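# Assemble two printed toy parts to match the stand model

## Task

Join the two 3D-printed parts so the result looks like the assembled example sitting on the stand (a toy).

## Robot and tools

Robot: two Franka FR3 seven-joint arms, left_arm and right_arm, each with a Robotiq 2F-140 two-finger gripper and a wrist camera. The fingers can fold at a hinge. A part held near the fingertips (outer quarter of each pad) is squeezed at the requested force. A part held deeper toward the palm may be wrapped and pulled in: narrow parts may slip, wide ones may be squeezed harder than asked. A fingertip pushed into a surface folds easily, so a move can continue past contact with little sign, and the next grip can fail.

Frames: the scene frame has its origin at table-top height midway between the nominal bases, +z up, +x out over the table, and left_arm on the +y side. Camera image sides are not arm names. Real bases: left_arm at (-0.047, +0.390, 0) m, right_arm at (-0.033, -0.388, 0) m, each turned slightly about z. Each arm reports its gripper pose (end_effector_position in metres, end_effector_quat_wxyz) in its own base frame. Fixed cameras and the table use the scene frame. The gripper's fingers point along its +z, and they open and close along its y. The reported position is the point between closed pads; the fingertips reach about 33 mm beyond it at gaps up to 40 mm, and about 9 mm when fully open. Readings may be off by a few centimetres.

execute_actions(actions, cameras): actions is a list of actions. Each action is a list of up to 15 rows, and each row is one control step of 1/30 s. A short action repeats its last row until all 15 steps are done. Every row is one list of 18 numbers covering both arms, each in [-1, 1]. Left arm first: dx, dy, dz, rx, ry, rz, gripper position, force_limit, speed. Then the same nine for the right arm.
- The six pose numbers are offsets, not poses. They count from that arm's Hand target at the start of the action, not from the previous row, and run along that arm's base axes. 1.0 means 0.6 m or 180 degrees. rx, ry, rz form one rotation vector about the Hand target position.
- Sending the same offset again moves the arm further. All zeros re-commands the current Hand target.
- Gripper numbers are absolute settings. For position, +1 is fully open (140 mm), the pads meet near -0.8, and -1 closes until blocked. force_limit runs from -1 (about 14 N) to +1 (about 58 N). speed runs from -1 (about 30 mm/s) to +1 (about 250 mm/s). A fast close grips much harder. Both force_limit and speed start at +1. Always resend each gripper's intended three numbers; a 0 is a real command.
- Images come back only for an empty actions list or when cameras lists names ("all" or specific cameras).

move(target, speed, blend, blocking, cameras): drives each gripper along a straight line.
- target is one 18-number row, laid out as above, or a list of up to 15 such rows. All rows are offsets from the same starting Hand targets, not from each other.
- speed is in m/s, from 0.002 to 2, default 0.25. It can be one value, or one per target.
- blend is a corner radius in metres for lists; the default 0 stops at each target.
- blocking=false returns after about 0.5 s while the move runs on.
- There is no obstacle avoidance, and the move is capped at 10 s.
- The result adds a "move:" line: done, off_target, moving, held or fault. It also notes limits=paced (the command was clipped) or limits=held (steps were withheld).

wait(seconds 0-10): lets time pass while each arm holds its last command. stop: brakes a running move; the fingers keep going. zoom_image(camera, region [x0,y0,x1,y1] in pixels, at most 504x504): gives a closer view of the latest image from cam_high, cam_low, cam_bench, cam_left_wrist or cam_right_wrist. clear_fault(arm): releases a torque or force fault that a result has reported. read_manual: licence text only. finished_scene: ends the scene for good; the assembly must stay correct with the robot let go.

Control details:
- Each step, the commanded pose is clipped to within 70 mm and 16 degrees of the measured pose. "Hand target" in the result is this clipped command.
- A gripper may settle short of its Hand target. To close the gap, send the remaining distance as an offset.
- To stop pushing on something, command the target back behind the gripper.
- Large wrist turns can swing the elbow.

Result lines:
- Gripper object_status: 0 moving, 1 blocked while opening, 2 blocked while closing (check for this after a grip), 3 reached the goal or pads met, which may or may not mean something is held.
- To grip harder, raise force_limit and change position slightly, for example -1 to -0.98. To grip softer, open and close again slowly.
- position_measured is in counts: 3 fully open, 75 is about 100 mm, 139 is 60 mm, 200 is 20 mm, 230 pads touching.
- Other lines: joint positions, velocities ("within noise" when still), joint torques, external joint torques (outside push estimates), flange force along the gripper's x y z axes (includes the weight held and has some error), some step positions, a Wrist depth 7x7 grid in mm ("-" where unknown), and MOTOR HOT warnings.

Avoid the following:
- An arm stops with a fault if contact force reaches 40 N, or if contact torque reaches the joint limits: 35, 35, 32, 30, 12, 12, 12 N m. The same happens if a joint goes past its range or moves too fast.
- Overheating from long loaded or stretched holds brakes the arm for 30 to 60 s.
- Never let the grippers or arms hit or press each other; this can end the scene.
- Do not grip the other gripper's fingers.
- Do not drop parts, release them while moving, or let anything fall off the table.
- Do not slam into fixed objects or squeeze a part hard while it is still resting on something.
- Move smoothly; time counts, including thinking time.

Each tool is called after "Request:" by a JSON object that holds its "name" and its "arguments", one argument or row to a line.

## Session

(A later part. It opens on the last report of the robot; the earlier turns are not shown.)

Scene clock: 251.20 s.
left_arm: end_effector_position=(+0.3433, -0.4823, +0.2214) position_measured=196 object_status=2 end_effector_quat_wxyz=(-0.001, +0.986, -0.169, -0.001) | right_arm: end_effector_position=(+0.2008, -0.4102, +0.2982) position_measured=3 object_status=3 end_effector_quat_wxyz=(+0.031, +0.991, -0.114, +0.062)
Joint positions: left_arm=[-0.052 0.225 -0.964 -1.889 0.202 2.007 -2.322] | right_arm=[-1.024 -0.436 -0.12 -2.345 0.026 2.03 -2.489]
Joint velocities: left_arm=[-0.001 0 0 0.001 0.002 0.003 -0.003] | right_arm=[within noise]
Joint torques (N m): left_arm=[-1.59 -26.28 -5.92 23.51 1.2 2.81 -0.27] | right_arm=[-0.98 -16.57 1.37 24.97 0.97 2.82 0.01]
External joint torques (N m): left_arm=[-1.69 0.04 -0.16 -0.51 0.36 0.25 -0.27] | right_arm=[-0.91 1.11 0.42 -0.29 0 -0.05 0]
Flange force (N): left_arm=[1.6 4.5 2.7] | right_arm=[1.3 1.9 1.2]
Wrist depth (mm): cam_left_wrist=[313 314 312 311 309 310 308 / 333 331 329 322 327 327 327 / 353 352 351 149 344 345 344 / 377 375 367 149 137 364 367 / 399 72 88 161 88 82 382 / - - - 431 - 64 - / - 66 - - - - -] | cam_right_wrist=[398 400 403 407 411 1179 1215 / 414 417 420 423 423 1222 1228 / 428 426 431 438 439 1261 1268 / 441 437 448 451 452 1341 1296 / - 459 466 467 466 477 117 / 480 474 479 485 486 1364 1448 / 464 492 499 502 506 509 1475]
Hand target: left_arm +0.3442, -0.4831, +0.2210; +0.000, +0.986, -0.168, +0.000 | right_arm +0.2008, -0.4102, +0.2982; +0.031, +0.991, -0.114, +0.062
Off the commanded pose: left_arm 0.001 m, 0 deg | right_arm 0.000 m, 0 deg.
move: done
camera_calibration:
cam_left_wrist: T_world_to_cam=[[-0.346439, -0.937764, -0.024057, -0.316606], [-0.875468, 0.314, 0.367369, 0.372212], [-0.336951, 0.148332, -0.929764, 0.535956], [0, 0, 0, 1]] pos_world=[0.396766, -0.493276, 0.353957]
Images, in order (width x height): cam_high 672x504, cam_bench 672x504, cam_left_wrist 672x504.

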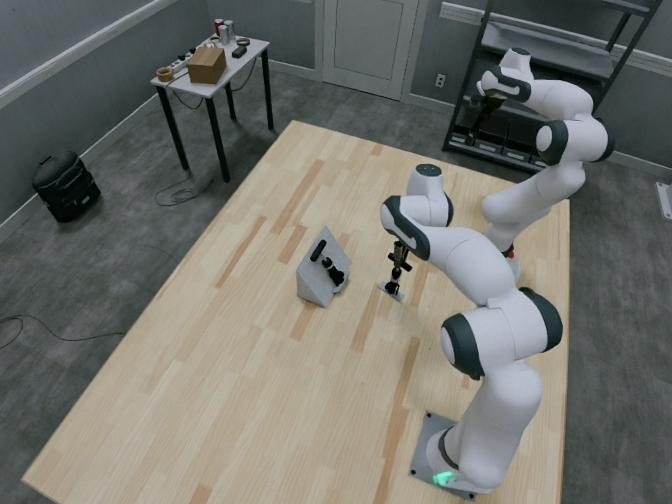

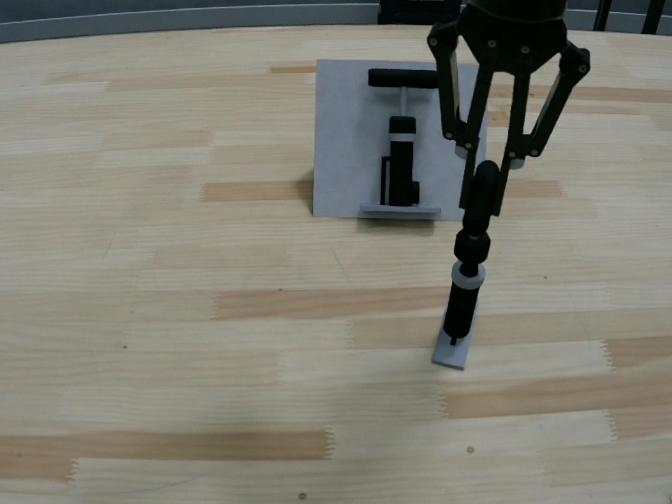

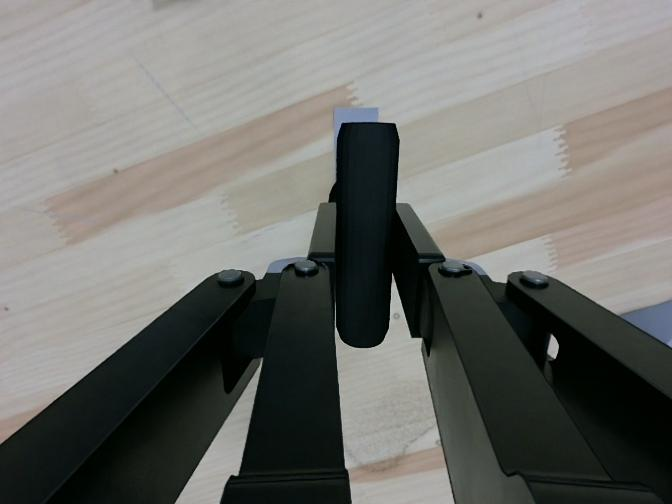

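Request:
{"name": "move", "arguments": {
  "target": [0.0012,-0.0012,-0.025,0,0,0,-1,-0.05,-1,0,0,0,0,0,0,1,1,1],
  "speed": 0.03,
  "cameras": ["cam_left_wrist","cam_high","cam_bench"]
}}

Request:
{"name": "zoom_image", "arguments": {
  "camera": "cam_bench",
  "region": [420, 200, 520, 350]
}}

Request:
{"name": "zoom_image", "arguments": {
  "camera": "cam_high",
  "region": [370, 240, 430, 310]
}}

Scene clock: 270.40 s.
left_arm: end_effector_position=(+0.3438, -0.4832, +0.2065) position_measured=196 object_status=2 end_effector_quat_wxyz=(-0.001, +0.986, -0.170, -0.001) | right_arm: end_effector_position=(+0.2008, -0.4102, +0.2982) position_measured=3 object_status=3 end_effector_quat_wxyz=(+0.031, +0.991, -0.114, +0.062)
Joint positions: left_arm=[-0.062 0.247 -0.955 -1.907 0.224 2.039 -2.336] | right_arm=[-1.024 -0.436 -0.12 -2.345 0.026 2.03 -2.489]
Joint velocities: left_arm=[0.001 0.001 -0.001 0 0.002 0.003 -0.004] | right_arm=[within noise]
Joint torques (N m): left_arm=[-1.56 -26.88 -6.13 23.37 1.18 2.94 -0.39] | right_arm=[-0.92 -16.59 1.38 24.97 0.99 2.82 -0.03]
External joint torques (N m): left_arm=[-1.52 0.35 0.32 -0.58 0.35 0.35 -0.39] | right_arm=[-0.97 1.19 0.31 -0.32 0 -0.05 -0.04]
Flange force (N): left_arm=[2.7 5.0 3.8] | right_arm=[1.2 2.2 1.3]
Wrist depth (mm): cam_left_wrist=[302 301 299 298 297 294 295 / 319 317 317 312 313 312 312 / 337 339 336 149 330 331 330 / 361 359 352 150 137 349 350 / 380 72 88 161 88 82 366 / - - - 412 - 64 - / - 66 - - - - -] | cam_right_wrist=[400 403 404 407 412 1185 1191 / 410 419 417 422 421 1228 1228 / 429 428 430 434 440 1261 1282 / 440 437 445 448 450 1303 1275 / - 460 464 465 467 485 117 / 471 473 479 485 486 1372 1448 / 462 499 498 498 510 520 1513]
Hand target: left_arm +0.3449, -0.4839, +0.2060; +0.000, +0.986, -0.168, +0.000 | right_arm +0.2008, -0.4102, +0.2982; +0.031, +0.991, -0.114, +0.062
Off the commanded pose: left_arm 0.001 m, 0 deg | right_arm 0.000 m, 0 deg.
move: done
camera_calibration:
cam_left_wrist: T_world_to_cam=[[-0.347468, -0.937384, -0.0240221, -0.317053], [-0.875141, 0.314983, 0.367305, 0.378782], [-0.33674, 0.14865, -0.92979, 0.522486], [0, 0, 0, 1]] pos_world=[0.397264, -0.494177, 0.339058]
Images, in order (width x height): cam_high 672x504, cam_bench 672x504, cam_left_wrist 672x504.

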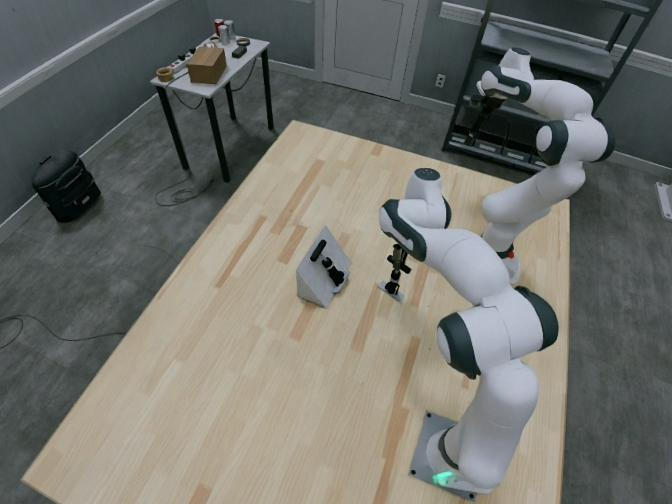

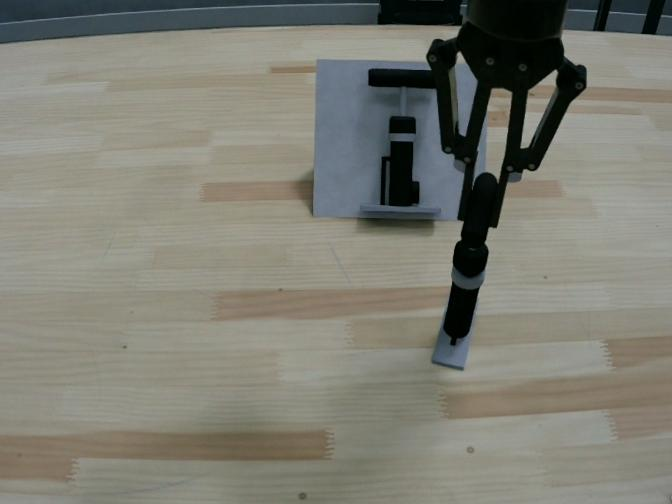

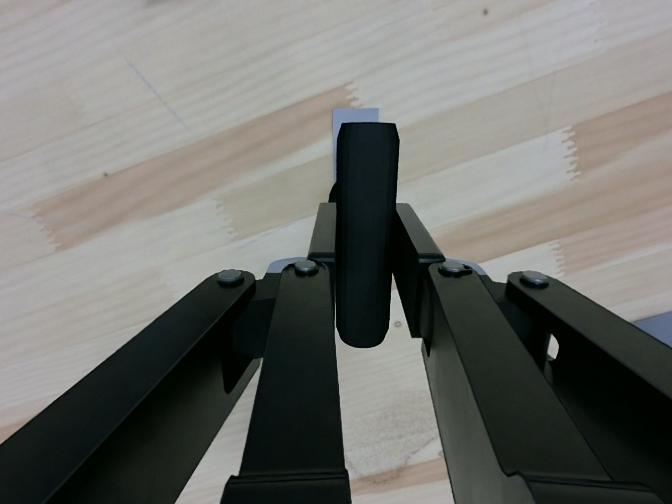

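Scaled by 3.360 from the camera's 672x504 image, which has a finer 960x720 frame.

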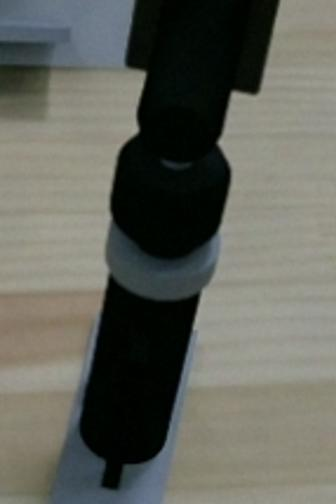

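Scaled by 7.200 from the camera's 672x504 image, which has a finer 960x720 frame.

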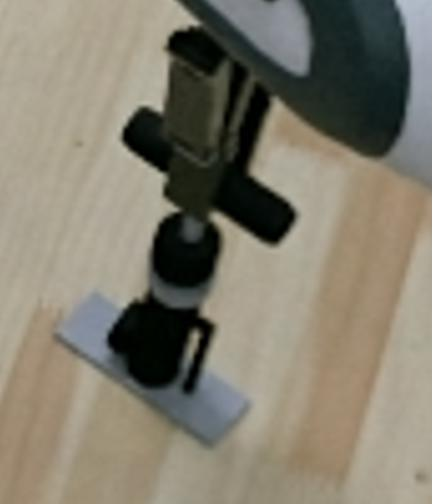

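Request:
{"name": "move", "arguments": {
  "target": [0,0,-0.0167,0,0,0,-1,-0.05,-1,0,0,0,0,0,0,1,1,1],
  "speed": 0.02,
  "cameras": ["cam_bench","cam_high"]
}}

Request:
{"name": "zoom_image", "arguments": {
  "camera": "cam_bench",
  "region": [420, 200, 520, 350]
}}

Request:
{"name": "zoom_image", "arguments": {
  "camera": "cam_high",
  "region": [370, 240, 430, 310]
}}

Scene clock: 280.63 s.
left_arm: end_effector_position=(+0.3437, -0.4835, +0.1968) position_measured=196 object_status=2 end_effector_quat_wxyz=(-0.001, +0.985, -0.170, -0.001) | right_arm: end_effector_position=(+0.2008, -0.4102, +0.2982) position_measured=3 object_status=3 end_effector_quat_wxyz=(+0.031, +0.991, -0.114, +0.062)
Joint positions: left_arm=[-0.067 0.26 -0.951 -1.921 0.238 2.06 -2.345] | right_arm=[-1.024 -0.436 -0.12 -2.345 0.026 2.03 -2.489]
Joint velocities: left_arm=[0 0.001 0.003 0.001 0.002 0.003 -0.006] | right_arm=[within noise]
Joint torques (N m): left_arm=[-1.51 -27.01 -6.17 22.93 1.3 2.85 -0.3] | right_arm=[-0.92 -16.58 1.41 24.99 0.98 2.82 0.01]
External joint torques (N m): left_arm=[-1.57 0.58 0.49 -0.9 0.47 0.26 -0.3] | right_arm=[-0.9 1.07 0.41 -0.21 0.01 -0.05 0]
Flange force (N): left_arm=[2.9 5.1 4.6] | right_arm=[1.4 2.0 1.0]
Wrist depth (mm): cam_left_wrist=[293 292 291 289 288 288 286 / 308 309 308 300 304 305 303 / 329 328 324 155 320 321 322 / 352 351 342 150 133 339 341 / 372 72 88 161 88 82 356 / - - - 397 - 64 - / - 66 - - - - -] | cam_right_wrist=[402 403 403 408 410 1161 1203 / 414 414 417 421 423 1215 1222 / 426 430 429 438 438 1289 1289 / 440 434 443 450 455 1325 1275 / - 456 464 466 469 481 117 / 476 476 479 486 487 1396 1439 / 466 489 499 500 510 517 1457]
Hand target: left_arm +0.3449, -0.4839, +0.1960; +0.000, +0.986, -0.168, +0.000 | right_arm +0.2008, -0.4102, +0.2982; +0.031, +0.991, -0.114, +0.062
Off the commanded pose: left_arm 0.002 m, 0 deg | right_arm 0.000 m, 0 deg.
move: done
Images, in order (width x height): cam_high 672x504, cam_bench 672x504.

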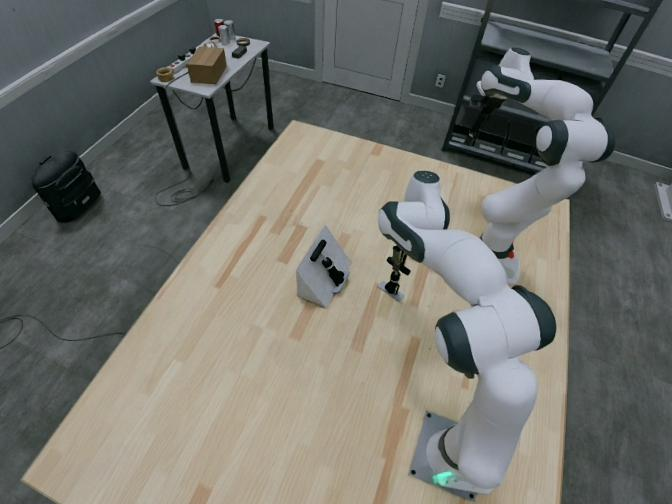

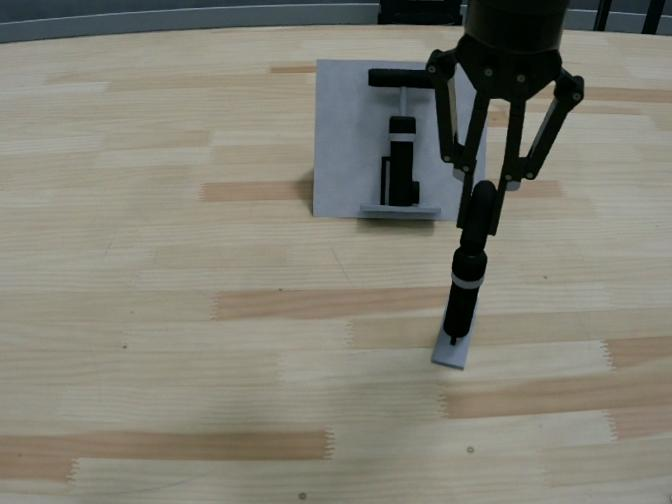

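Scaled by 3.360 from the camera's 672x504 image, which has a finer 960x720 frame.

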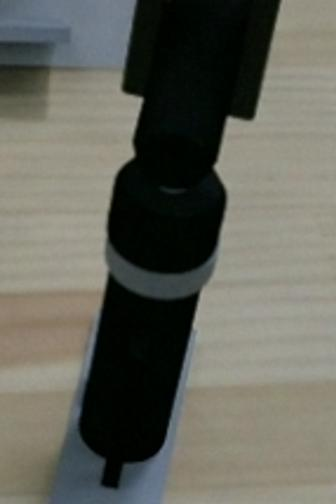

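Scaled by 7.200 from the camera's 672x504 image, which has a finer 960x720 frame.

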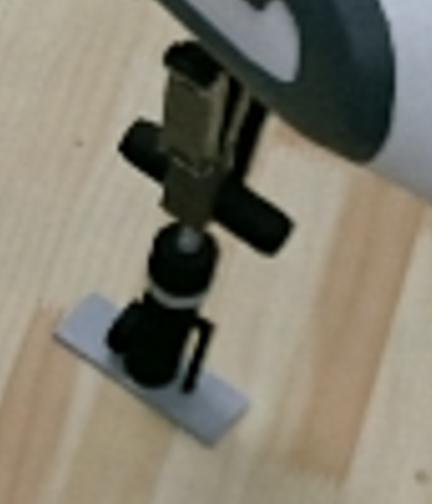

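Request:
{"name": "move", "arguments": {
  "target": [0,0,-0.01,0,0,0,-1,-0.05,-1,0,0,0,0,0,0,1,1,1],
  "speed": 0.015,
  "cameras": ["cam_bench"]
}}

Request:
{"name": "zoom_image", "arguments": {
  "camera": "cam_bench",
  "region": [420, 200, 520, 350]
}}

Scene clock: 289.43 s.
left_arm: end_effector_position=(+0.3449, -0.4862, +0.1967) position_measured=196 object_status=2 end_effector_quat_wxyz=(+0.001, +0.985, -0.170, +0.004) | right_arm: end_effector_position=(+0.2008, -0.4102, +0.2982) position_measured=3 object_status=3 end_effector_quat_wxyz=(+0.031, +0.991, -0.114, +0.062)
Joint positions: left_arm=[-0.07 0.26 -0.95 -1.923 0.245 2.071 -2.351] | right_arm=[-1.024 -0.436 -0.12 -2.345 0.026 2.03 -2.489]
Joint torques (N m): left_arm=[-1.26 -22.46 -4.86 19.04 1.54 3.2 -0.29] | right_arm=[-0.92 -16.61 1.48 24.99 1 2.84 -0.03]
External joint torques (N m): left_arm=[-1.33 5.04 1.78 -4.69 0.71 0.6 -0.29] | right_arm=[-0.86 1.05 0.52 -0.23 0.03 -0.03 -0.04]
Flange force (N): left_arm=[6.4 7.4 17.5] | right_arm=[1.4 1.8 1.1]
Wrist depth (mm): cam_left_wrist=[293 292 290 292 289 288 287 / 311 308 308 303 305 305 305 / 328 329 326 156 319 322 320 / 349 347 342 149 137 339 340 / 369 72 88 161 82 82 355 / - - - 398 - 64 - / - 66 - - - - -] | cam_right_wrist=[405 404 400 407 412 1191 1203 / 418 415 420 422 423 1209 1241 / 424 430 432 437 434 1275 1268 / 437 434 445 449 455 1311 1282 / - 456 465 465 469 476 117 / 475 473 479 479 486 1422 1422 / 465 497 499 497 504 514 1494]
Hand target: left_arm +0.3449, -0.4839, +0.1900; +0.000, +0.986, -0.168, +0.000 | right_arm +0.2008, -0.4102, +0.2982; +0.031, +0.991, -0.114, +0.062
Off the commanded pose: left_arm 0.007 m, 1 deg | right_arm 0.000 m, 0 deg.
move: off_target (left_arm)
Images, in order (width x height): cam_bench 672x504.

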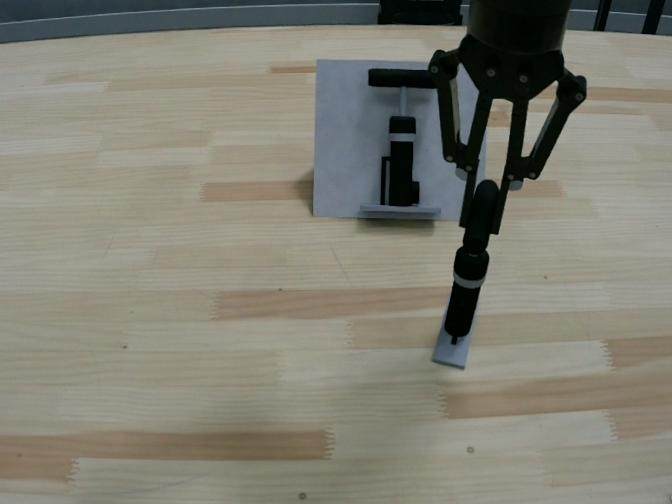

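Scaled by 3.360 from the camera's 672x504 image, which has a finer 960x720 frame.

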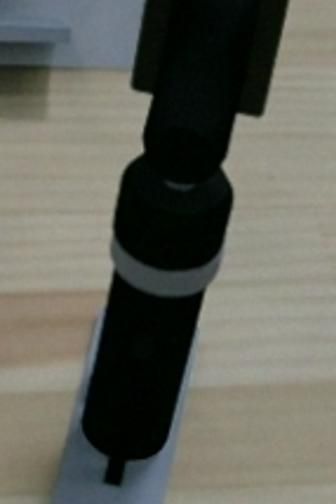

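Request:
{"name": "move", "arguments": {
  "target": [0,0,0.009,0,0,0,-1,-0.05,-1,0,0,0,0,0,0,1,1,1],
  "speed": 0.03,
  "cameras": ["cam_bench","cam_high"]
}}

Request:
{"name": "zoom_image", "arguments": {
  "camera": "cam_bench",
  "region": [440, 230, 500, 300]
}}

Request:
{"name": "zoom_image", "arguments": {
  "camera": "cam_high",
  "region": [370, 240, 430, 310]
}}

Request:
{"name": "zoom_image", "arguments": {
  "camera": "cam_bench",
  "region": [370, 100, 430, 170]
}}

Scene clock: 305.10 s.
left_arm: end_effector_position=(+0.3452, -0.4860, +0.1967) position_measured=196 object_status=2 end_effector_quat_wxyz=(+0.001, +0.986, -0.169, +0.003) | right_arm: end_effector_position=(+0.2008, -0.4102, +0.2982) position_measured=3 object_status=3 end_effector_quat_wxyz=(+0.031, +0.991, -0.114, +0.062)
Joint positions: left_arm=[-0.07 0.261 -0.95 -1.922 0.245 2.07 -2.352] | right_arm=[-1.024 -0.436 -0.12 -2.345 0.026 2.03 -2.489]
Joint torques (N m): left_arm=[-0.43 -26.57 -6.34 22.29 0.51 2.42 -0.08] | right_arm=[-0.97 -16.6 1.39 25.02 0.96 2.83 -0.07]
External joint torques (N m): left_arm=[-0.37 0.95 0.42 -1.38 -0.32 -0.17 -0.08] | right_arm=[-0.97 1.03 0.37 -0.22 -0.01 -0.04 -0.08]
Flange force (N): left_arm=[-1.0 -0.1 2.9] | right_arm=[1.1 2.1 1.0]
Wrist depth (mm): cam_left_wrist=[292 291 291 290 289 288 288 / 309 309 306 303 307 304 303 / 329 326 326 156 321 321 322 / 350 347 342 150 133 338 341 / 369 72 88 161 88 82 357 / - - - 397 - 64 - / - 66 - - - - -] | cam_right_wrist=[399 401 404 408 409 1185 1179 / 414 414 420 423 422 1261 1248 / 425 428 436 438 442 1254 1289 / 439 439 447 449 456 1296 1282 / - 457 462 458 466 481 117 / 473 475 487 481 489 1405 1475 / 465 493 501 497 502 513 1448]
Hand target: left_arm +0.3449, -0.4839, +0.1954; +0.000, +0.986, -0.168, +0.000 | right_arm +0.2008, -0.4102, +0.2982; +0.031, +0.991, -0.114, +0.062
Off the commanded pose: left_arm 0.003 m, 0 deg | right_arm 0.000 m, 0 deg.
move: done
Images, in order (width x height): cam_high 672x504, cam_bench 672x504.

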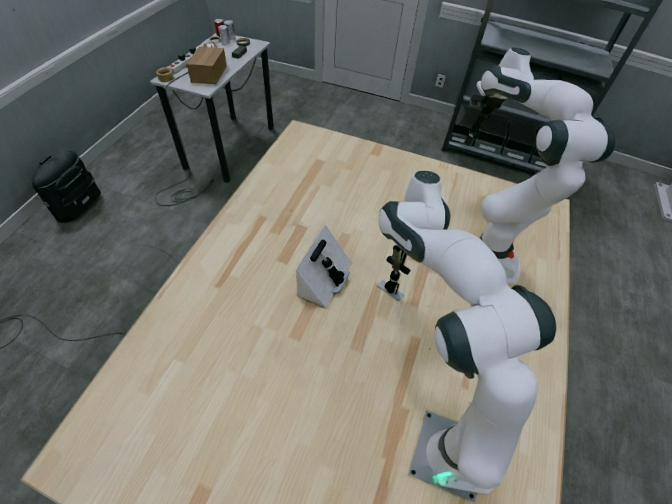

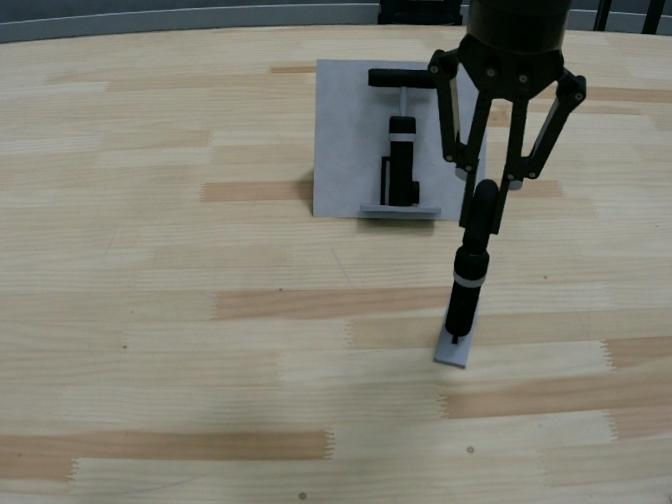

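Scaled by 7.200 from the camera's 672x504 image, which has a finer 960x720 frame.

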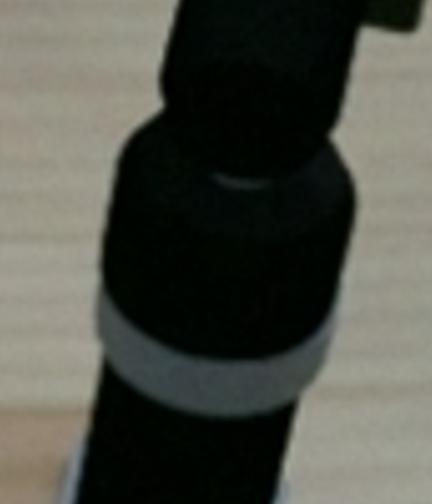

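Scaled by 7.200 from the camera's 672x504 image, which has a finer 960x720 frame.

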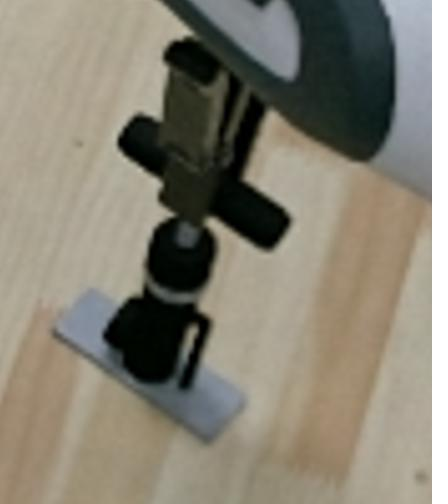

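Scaled by 7.200 from the camera's 672x504 image, which has a finer 960x720 frame.

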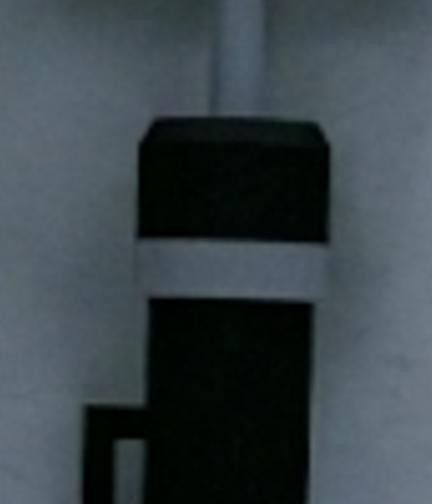

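Request:
{"name": "execute_actions", "arguments": {
  "actions": [
    [[0,-0.0018,0.002,0,0,0,-1,-0.05,-1,0,0,0,0,0,0,1,1,1]],
    [[0,0,0,0,0,0,0.2,-0.05,-1,0,0,0,0,0,0,1,1,1]],
    [[0,0,0,0,0,0,0.2,-0.05,-1,0,0,0,0,0,0,1,1,1]],
    [[0,0,0,0,0,0,0.2,-0.05,-1,0,0,0,0,0,0,1,1,1]],
    [[0,0,0,0,0,0,0.2,-0.05,-1,0,0,0,0,0,0,1,1,1]]
  ],
  "cameras": ["cam_left_wrist"]
}}

Request:
{"name": "move", "arguments": {
  "target": [0,0,0.2,0,0,0,0.2,-0.05,-1,0,0,0,0,0,0,1,1,1],
  "speed": 0.12,
  "cameras": ["cam_left_wrist","cam_high","cam_bench"]
}}

Request:
{"name": "zoom_image", "arguments": {
  "camera": "cam_bench",
  "region": [410, 180, 530, 380]
}}

Scene clock: 320.70 s.
left_arm: end_effector_position=(+0.3452, -0.4856, +0.1967) position_measured=104 object_status=0 end_effector_quat_wxyz=(+0.001, +0.986, -0.169, +0.002) | right_arm: end_effector_position=(+0.2008, -0.4102, +0.2982) position_measured=3 object_status=3 end_effector_quat_wxyz=(+0.031, +0.991, -0.114, +0.062)
Joint positions: left_arm=[-0.07 0.263 -0.95 -1.919 0.245 2.066 -2.352] | right_arm=[-1.024 -0.436 -0.12 -2.345 0.026 2.03 -2.489]
Joint torques (N m): left_arm=[-1.09 -27.16 -7.01 23.69 0.82 2.41 -0.23] | right_arm=[-0.97 -16.57 1.45 25.02 0.97 2.83 -0.03]
External joint torques (N m): left_arm=[-1.05 0.58 -0.17 -0.09 0 -0.19 -0.23] | right_arm=[-0.97 1.01 0.42 -0.19 0 -0.04 -0.04]
External joint torques at the end of the 1st action: left_arm=[-1.05 0.52 -0.17 -0.09 -0.01 -0.27 -0.22] | right_arm=[-0.95 1.1 0.43 -0.25 0.01 -0.06 -0.06]
External joint torques at the end of the 2nd action: left_arm=[-0.86 0.5 -0.08 -0.02 0 -0.19 -0.2] | right_arm=[-0.99 1.08 0.34 -0.26 -0.02 -0.05 -0.02]
External joint torques at the end of the 3rd action: left_arm=[-1.24 0.27 -0.32 -0.07 0 -0.19 -0.14] | right_arm=[-0.98 1.1 0.48 -0.31 0.03 -0.04 -0.02]
External joint torques at the end of the 4th action: left_arm=[-1.05 0.32 -0.08 -0.06 0 -0.2 -0.12] | right_arm=[-0.93 1.24 0.4 -0.27 0 -0.06 -0.03]
Flange force (N): left_arm=[3.3 4.7 1.2] | right_arm=[1.2 2.0 1.0]
Flange force at the end of the 1st action (N): left_arm=[3.2 4.6 0.9] | right_arm=[1.3 2.1 1.1]
Flange force at the end of the 2nd action (N): left_arm=[3.1 4.1 0.9] | right_arm=[1.2 2.1 1.1]
Flange force at the end of the 3rd action (N): left_arm=[2.3 4.2 0.7] | right_arm=[1.3 1.8 1.3]
Flange force at the end of the 4th action (N): left_arm=[2.6 3.9 0.8] | right_arm=[1.5 2.4 1.2]
Wrist depth (mm): cam_left_wrist=[293 291 291 291 289 288 288 / 308 308 307 303 304 303 304 / 327 328 327 157 319 325 321 / 349 345 142 157 337 138 342 / - 89 364 360 367 109 77 / - - 393 393 397 - 64 / - - 433 431 425 - -] | cam_right_wrist=[403 403 410 407 411 1197 1215 / 411 413 417 422 426 1248 1203 / 424 430 432 434 437 1241 1261 / 435 438 447 447 451 1289 1303 / - 458 466 463 474 476 117 / 475 475 481 487 491 1413 1439 / 460 495 497 507 506 519 1485]
Hand target: left_arm +0.3449, -0.4849, +0.1966; +0.000, +0.986, -0.168, +0.000 | right_arm +0.2008, -0.4102, +0.2982; +0.031, +0.991, -0.114, +0.062
Off the commanded pose: left_arm 0.001 m, 0 deg | right_arm 0.000 m, 0 deg.
Step readings (end_effector_position of left_arm | right_arm; steps 1 to 15: 1st action; 16 to 30: 2nd action; 31 to 45: 3rd action; 46 to 60: 4th action; 61 to 75: 5th action):
0: (+0.3452, -0.4860, +0.1967) | (+0.2008, -0.4102, +0.2982)
1: (+0.3452, -0.4859, +0.1968) | (+0.2008, -0.4102, +0.2982)
2: (+0.3453, -0.4860, +0.1969) | (+0.2008, -0.4102, +0.2982)
4: (+0.3453, -0.4860, +0.1968) | (+0.2008, -0.4102, +0.2982)
8: (+0.3453, -0.4859, +0.1968) | (+0.2008, -0.4102, +0.2982)
15: (+0.3452, -0.4858, +0.1968) | (+0.2008, -0.4102, +0.2982)
16: (+0.3452, -0.4858, +0.1968) | (+0.2008, -0.4102, +0.2982)
17: (+0.3452, -0.4858, +0.1968) | (+0.2008, -0.4102, +0.2982)
19: (+0.3452, -0.4857, +0.1967) | (+0.2008, -0.4102, +0.2982)
23: (+0.3452, -0.4857, +0.1967) | (+0.2008, -0.4102, +0.2982)
30: (+0.3452, -0.4856, +0.1967) | (+0.2008, -0.4102, +0.2982)
31: (+0.3452, -0.4856, +0.1967) | (+0.2008, -0.4102, +0.2982)
32: (+0.3452, -0.4856, +0.1967) | (+0.2008, -0.4102, +0.2982)
34: (+0.3452, -0.4856, +0.1967) | (+0.2008, -0.4102, +0.2982)
38: (+0.3452, -0.4856, +0.1967) | (+0.2008, -0.4102, +0.2982)
45: (+0.3452, -0.4856, +0.1967) | (+0.2008, -0.4102, +0.2982)
46: (+0.3452, -0.4856, +0.1967) | (+0.2008, -0.4102, +0.2982)
47: (+0.3452, -0.4856, +0.1967) | (+0.2008, -0.4102, +0.2982)
49: (+0.3452, -0.4856, +0.1967) | (+0.2008, -0.4102, +0.2982)
53: (+0.3452, -0.4856, +0.1967) | (+0.2008, -0.4102, +0.2982)
60: (+0.3452, -0.4856, +0.1967) | (+0.2008, -0.4102, +0.2982)
61: (+0.3452, -0.4856, +0.1967) | (+0.2008, -0.4102, +0.2982)
62: (+0.3452, -0.4856, +0.1967) | (+0.2008, -0.4102, +0.2982)
64: (+0.3452, -0.4856, +0.1967) | (+0.2008, -0.4102, +0.2982)
68: (+0.3452, -0.4856, +0.1967) | (+0.2008, -0.4102, +0.2982)
75: (+0.3452, -0.4856, +0.1967) | (+0.2008, -0.4102, +0.2982)
camera_calibration:
cam_left_wrist: T_world_to_cam=[[-0.345893, -0.938002, -0.0225917, -0.320195], [-0.877907, 0.315048, 0.360589, 0.386589], [-0.331116, 0.144559, -0.932451, 0.510814], [0, 0, 0, 1]] pos_world=[0.397775, -0.49598, 0.329675]
Images, in order (width x height): cam_left_wrist 672x504.

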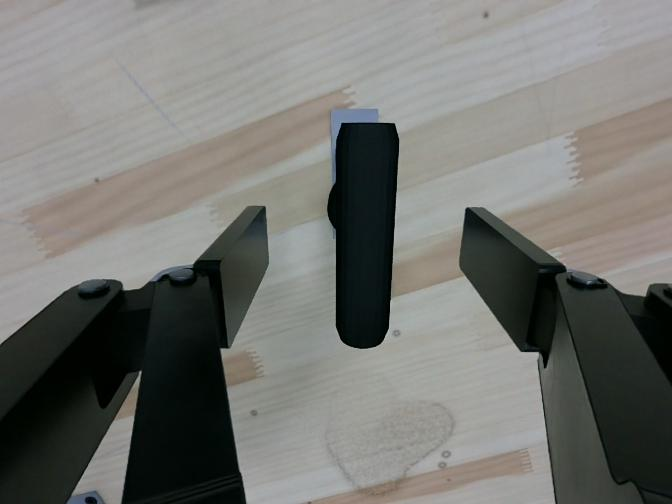

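Scene clock: 322.50 s.
left_arm: end_effector_position=(+0.3470, -0.4847, +0.3165) position_measured=104 object_status=3 end_effector_quat_wxyz=(+0.000, +0.986, -0.165, +0.003) | right_arm: end_effector_position=(+0.2008, -0.4102, +0.2982) position_measured=3 object_status=3 end_effector_quat_wxyz=(+0.031, +0.991, -0.114, +0.062)
Joint positions: left_arm=[-0.042 0.174 -0.987 -1.69 0.154 1.788 -2.294] | right_arm=[-1.024 -0.436 -0.12 -2.345 0.026 2.03 -2.489]
Joint torques (N m): left_arm=[-1.06 -24.64 -4.97 24.53 0.55 2.37 0.11] | right_arm=[-0.98 -16.6 1.4 24.91 0.99 2.83 0.01]
External joint torques (N m): left_arm=[-0.97 0.49 -0.3 -0.04 -0.37 -0.24 0.11] | right_arm=[-0.95 1.28 0.4 -0.49 0.01 -0.06 0]
Flange force (N): left_arm=[2.2 3.0 -0.7] | right_arm=[1.2 1.9 1.7]
Wrist depth (mm): cam_left_wrist=[398 398 396 391 393 391 391 / 423 420 422 414 414 411 412 / 448 448 440 434 439 440 439 / 476 467 142 468 462 138 461 / - 89 496 501 505 108 77 / - - 531 536 534 - 64 / - - 582 582 576 - -] | cam_right_wrist=[399 401 407 406 411 1179 1203 / 416 417 417 423 423 1222 1228 / 427 427 432 434 441 1254 1261 / 441 430 445 453 450 1311 1325 / - 457 463 464 473 478 117 / 475 474 482 484 484 1388 1439 / 464 495 499 502 503 514 1448]
Hand target: left_arm +0.3449, -0.4849, +0.3166; +0.000, +0.986, -0.168, +0.000 | right_arm +0.2008, -0.4102, +0.2982; +0.031, +0.991, -0.114, +0.062
Off the commanded pose: left_arm 0.002 m, 0 deg | right_arm 0.000 m, 0 deg.
move: done
camera_calibration:
cam_left_wrist: T_world_to_cam=[[-0.337575, -0.940984, -0.024352, -0.319793], [-0.88145, 0.306928, 0.358943, 0.342538], [-0.330285, 0.142635, -0.933042, 0.62196], [0, 0, 0, 1]] pos_world=[0.3994, -0.494768, 0.449575]
Images, in order (width x height): cam_high 672x504, cam_bench 672x504, cam_left_wrist 672x504.

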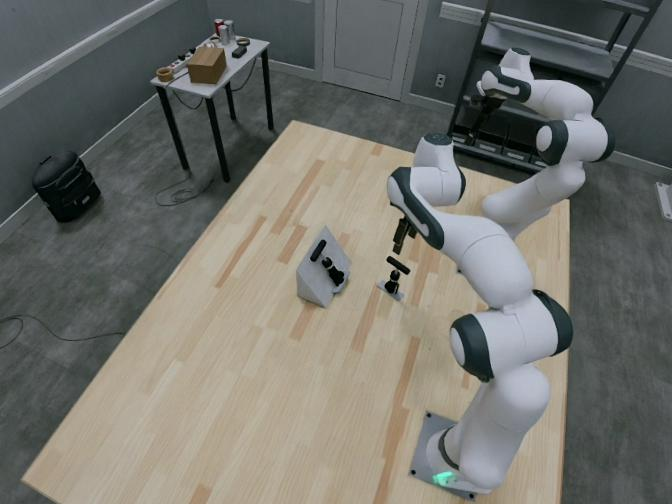

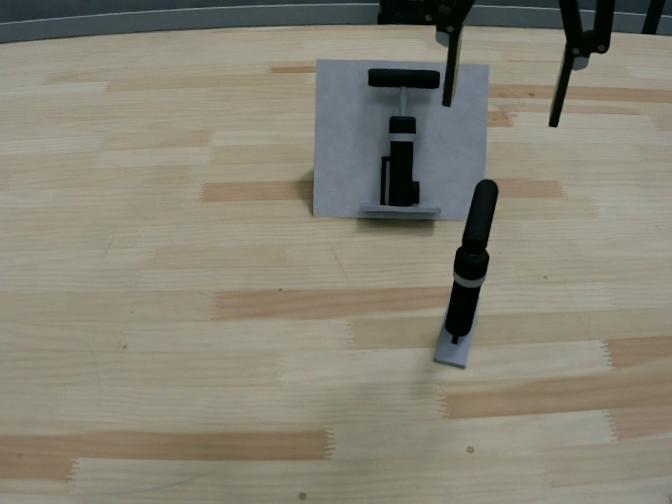

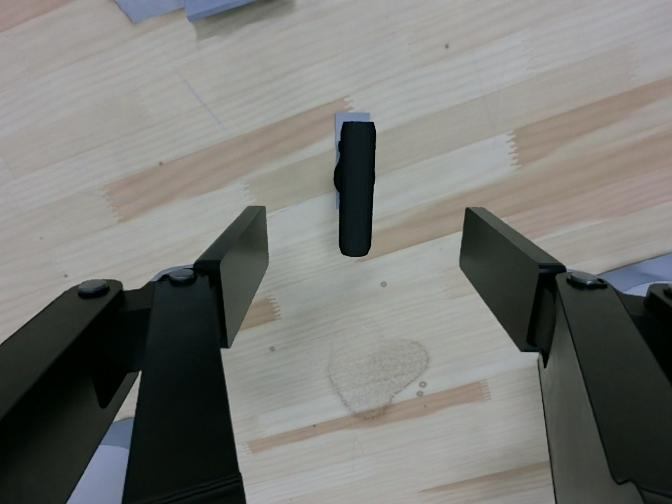

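Scaled by 2.520 from the camera's 672x504 image, which has a finer 960x720 frame.

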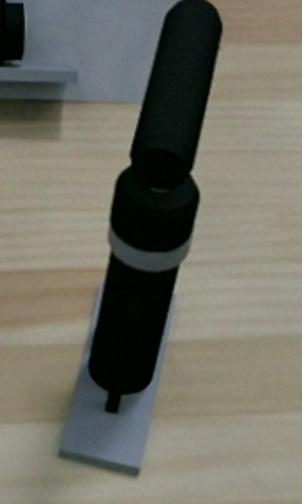

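Request:
{"name": "finished_scene", "arguments": {

}}

The scene is finished: the task was done.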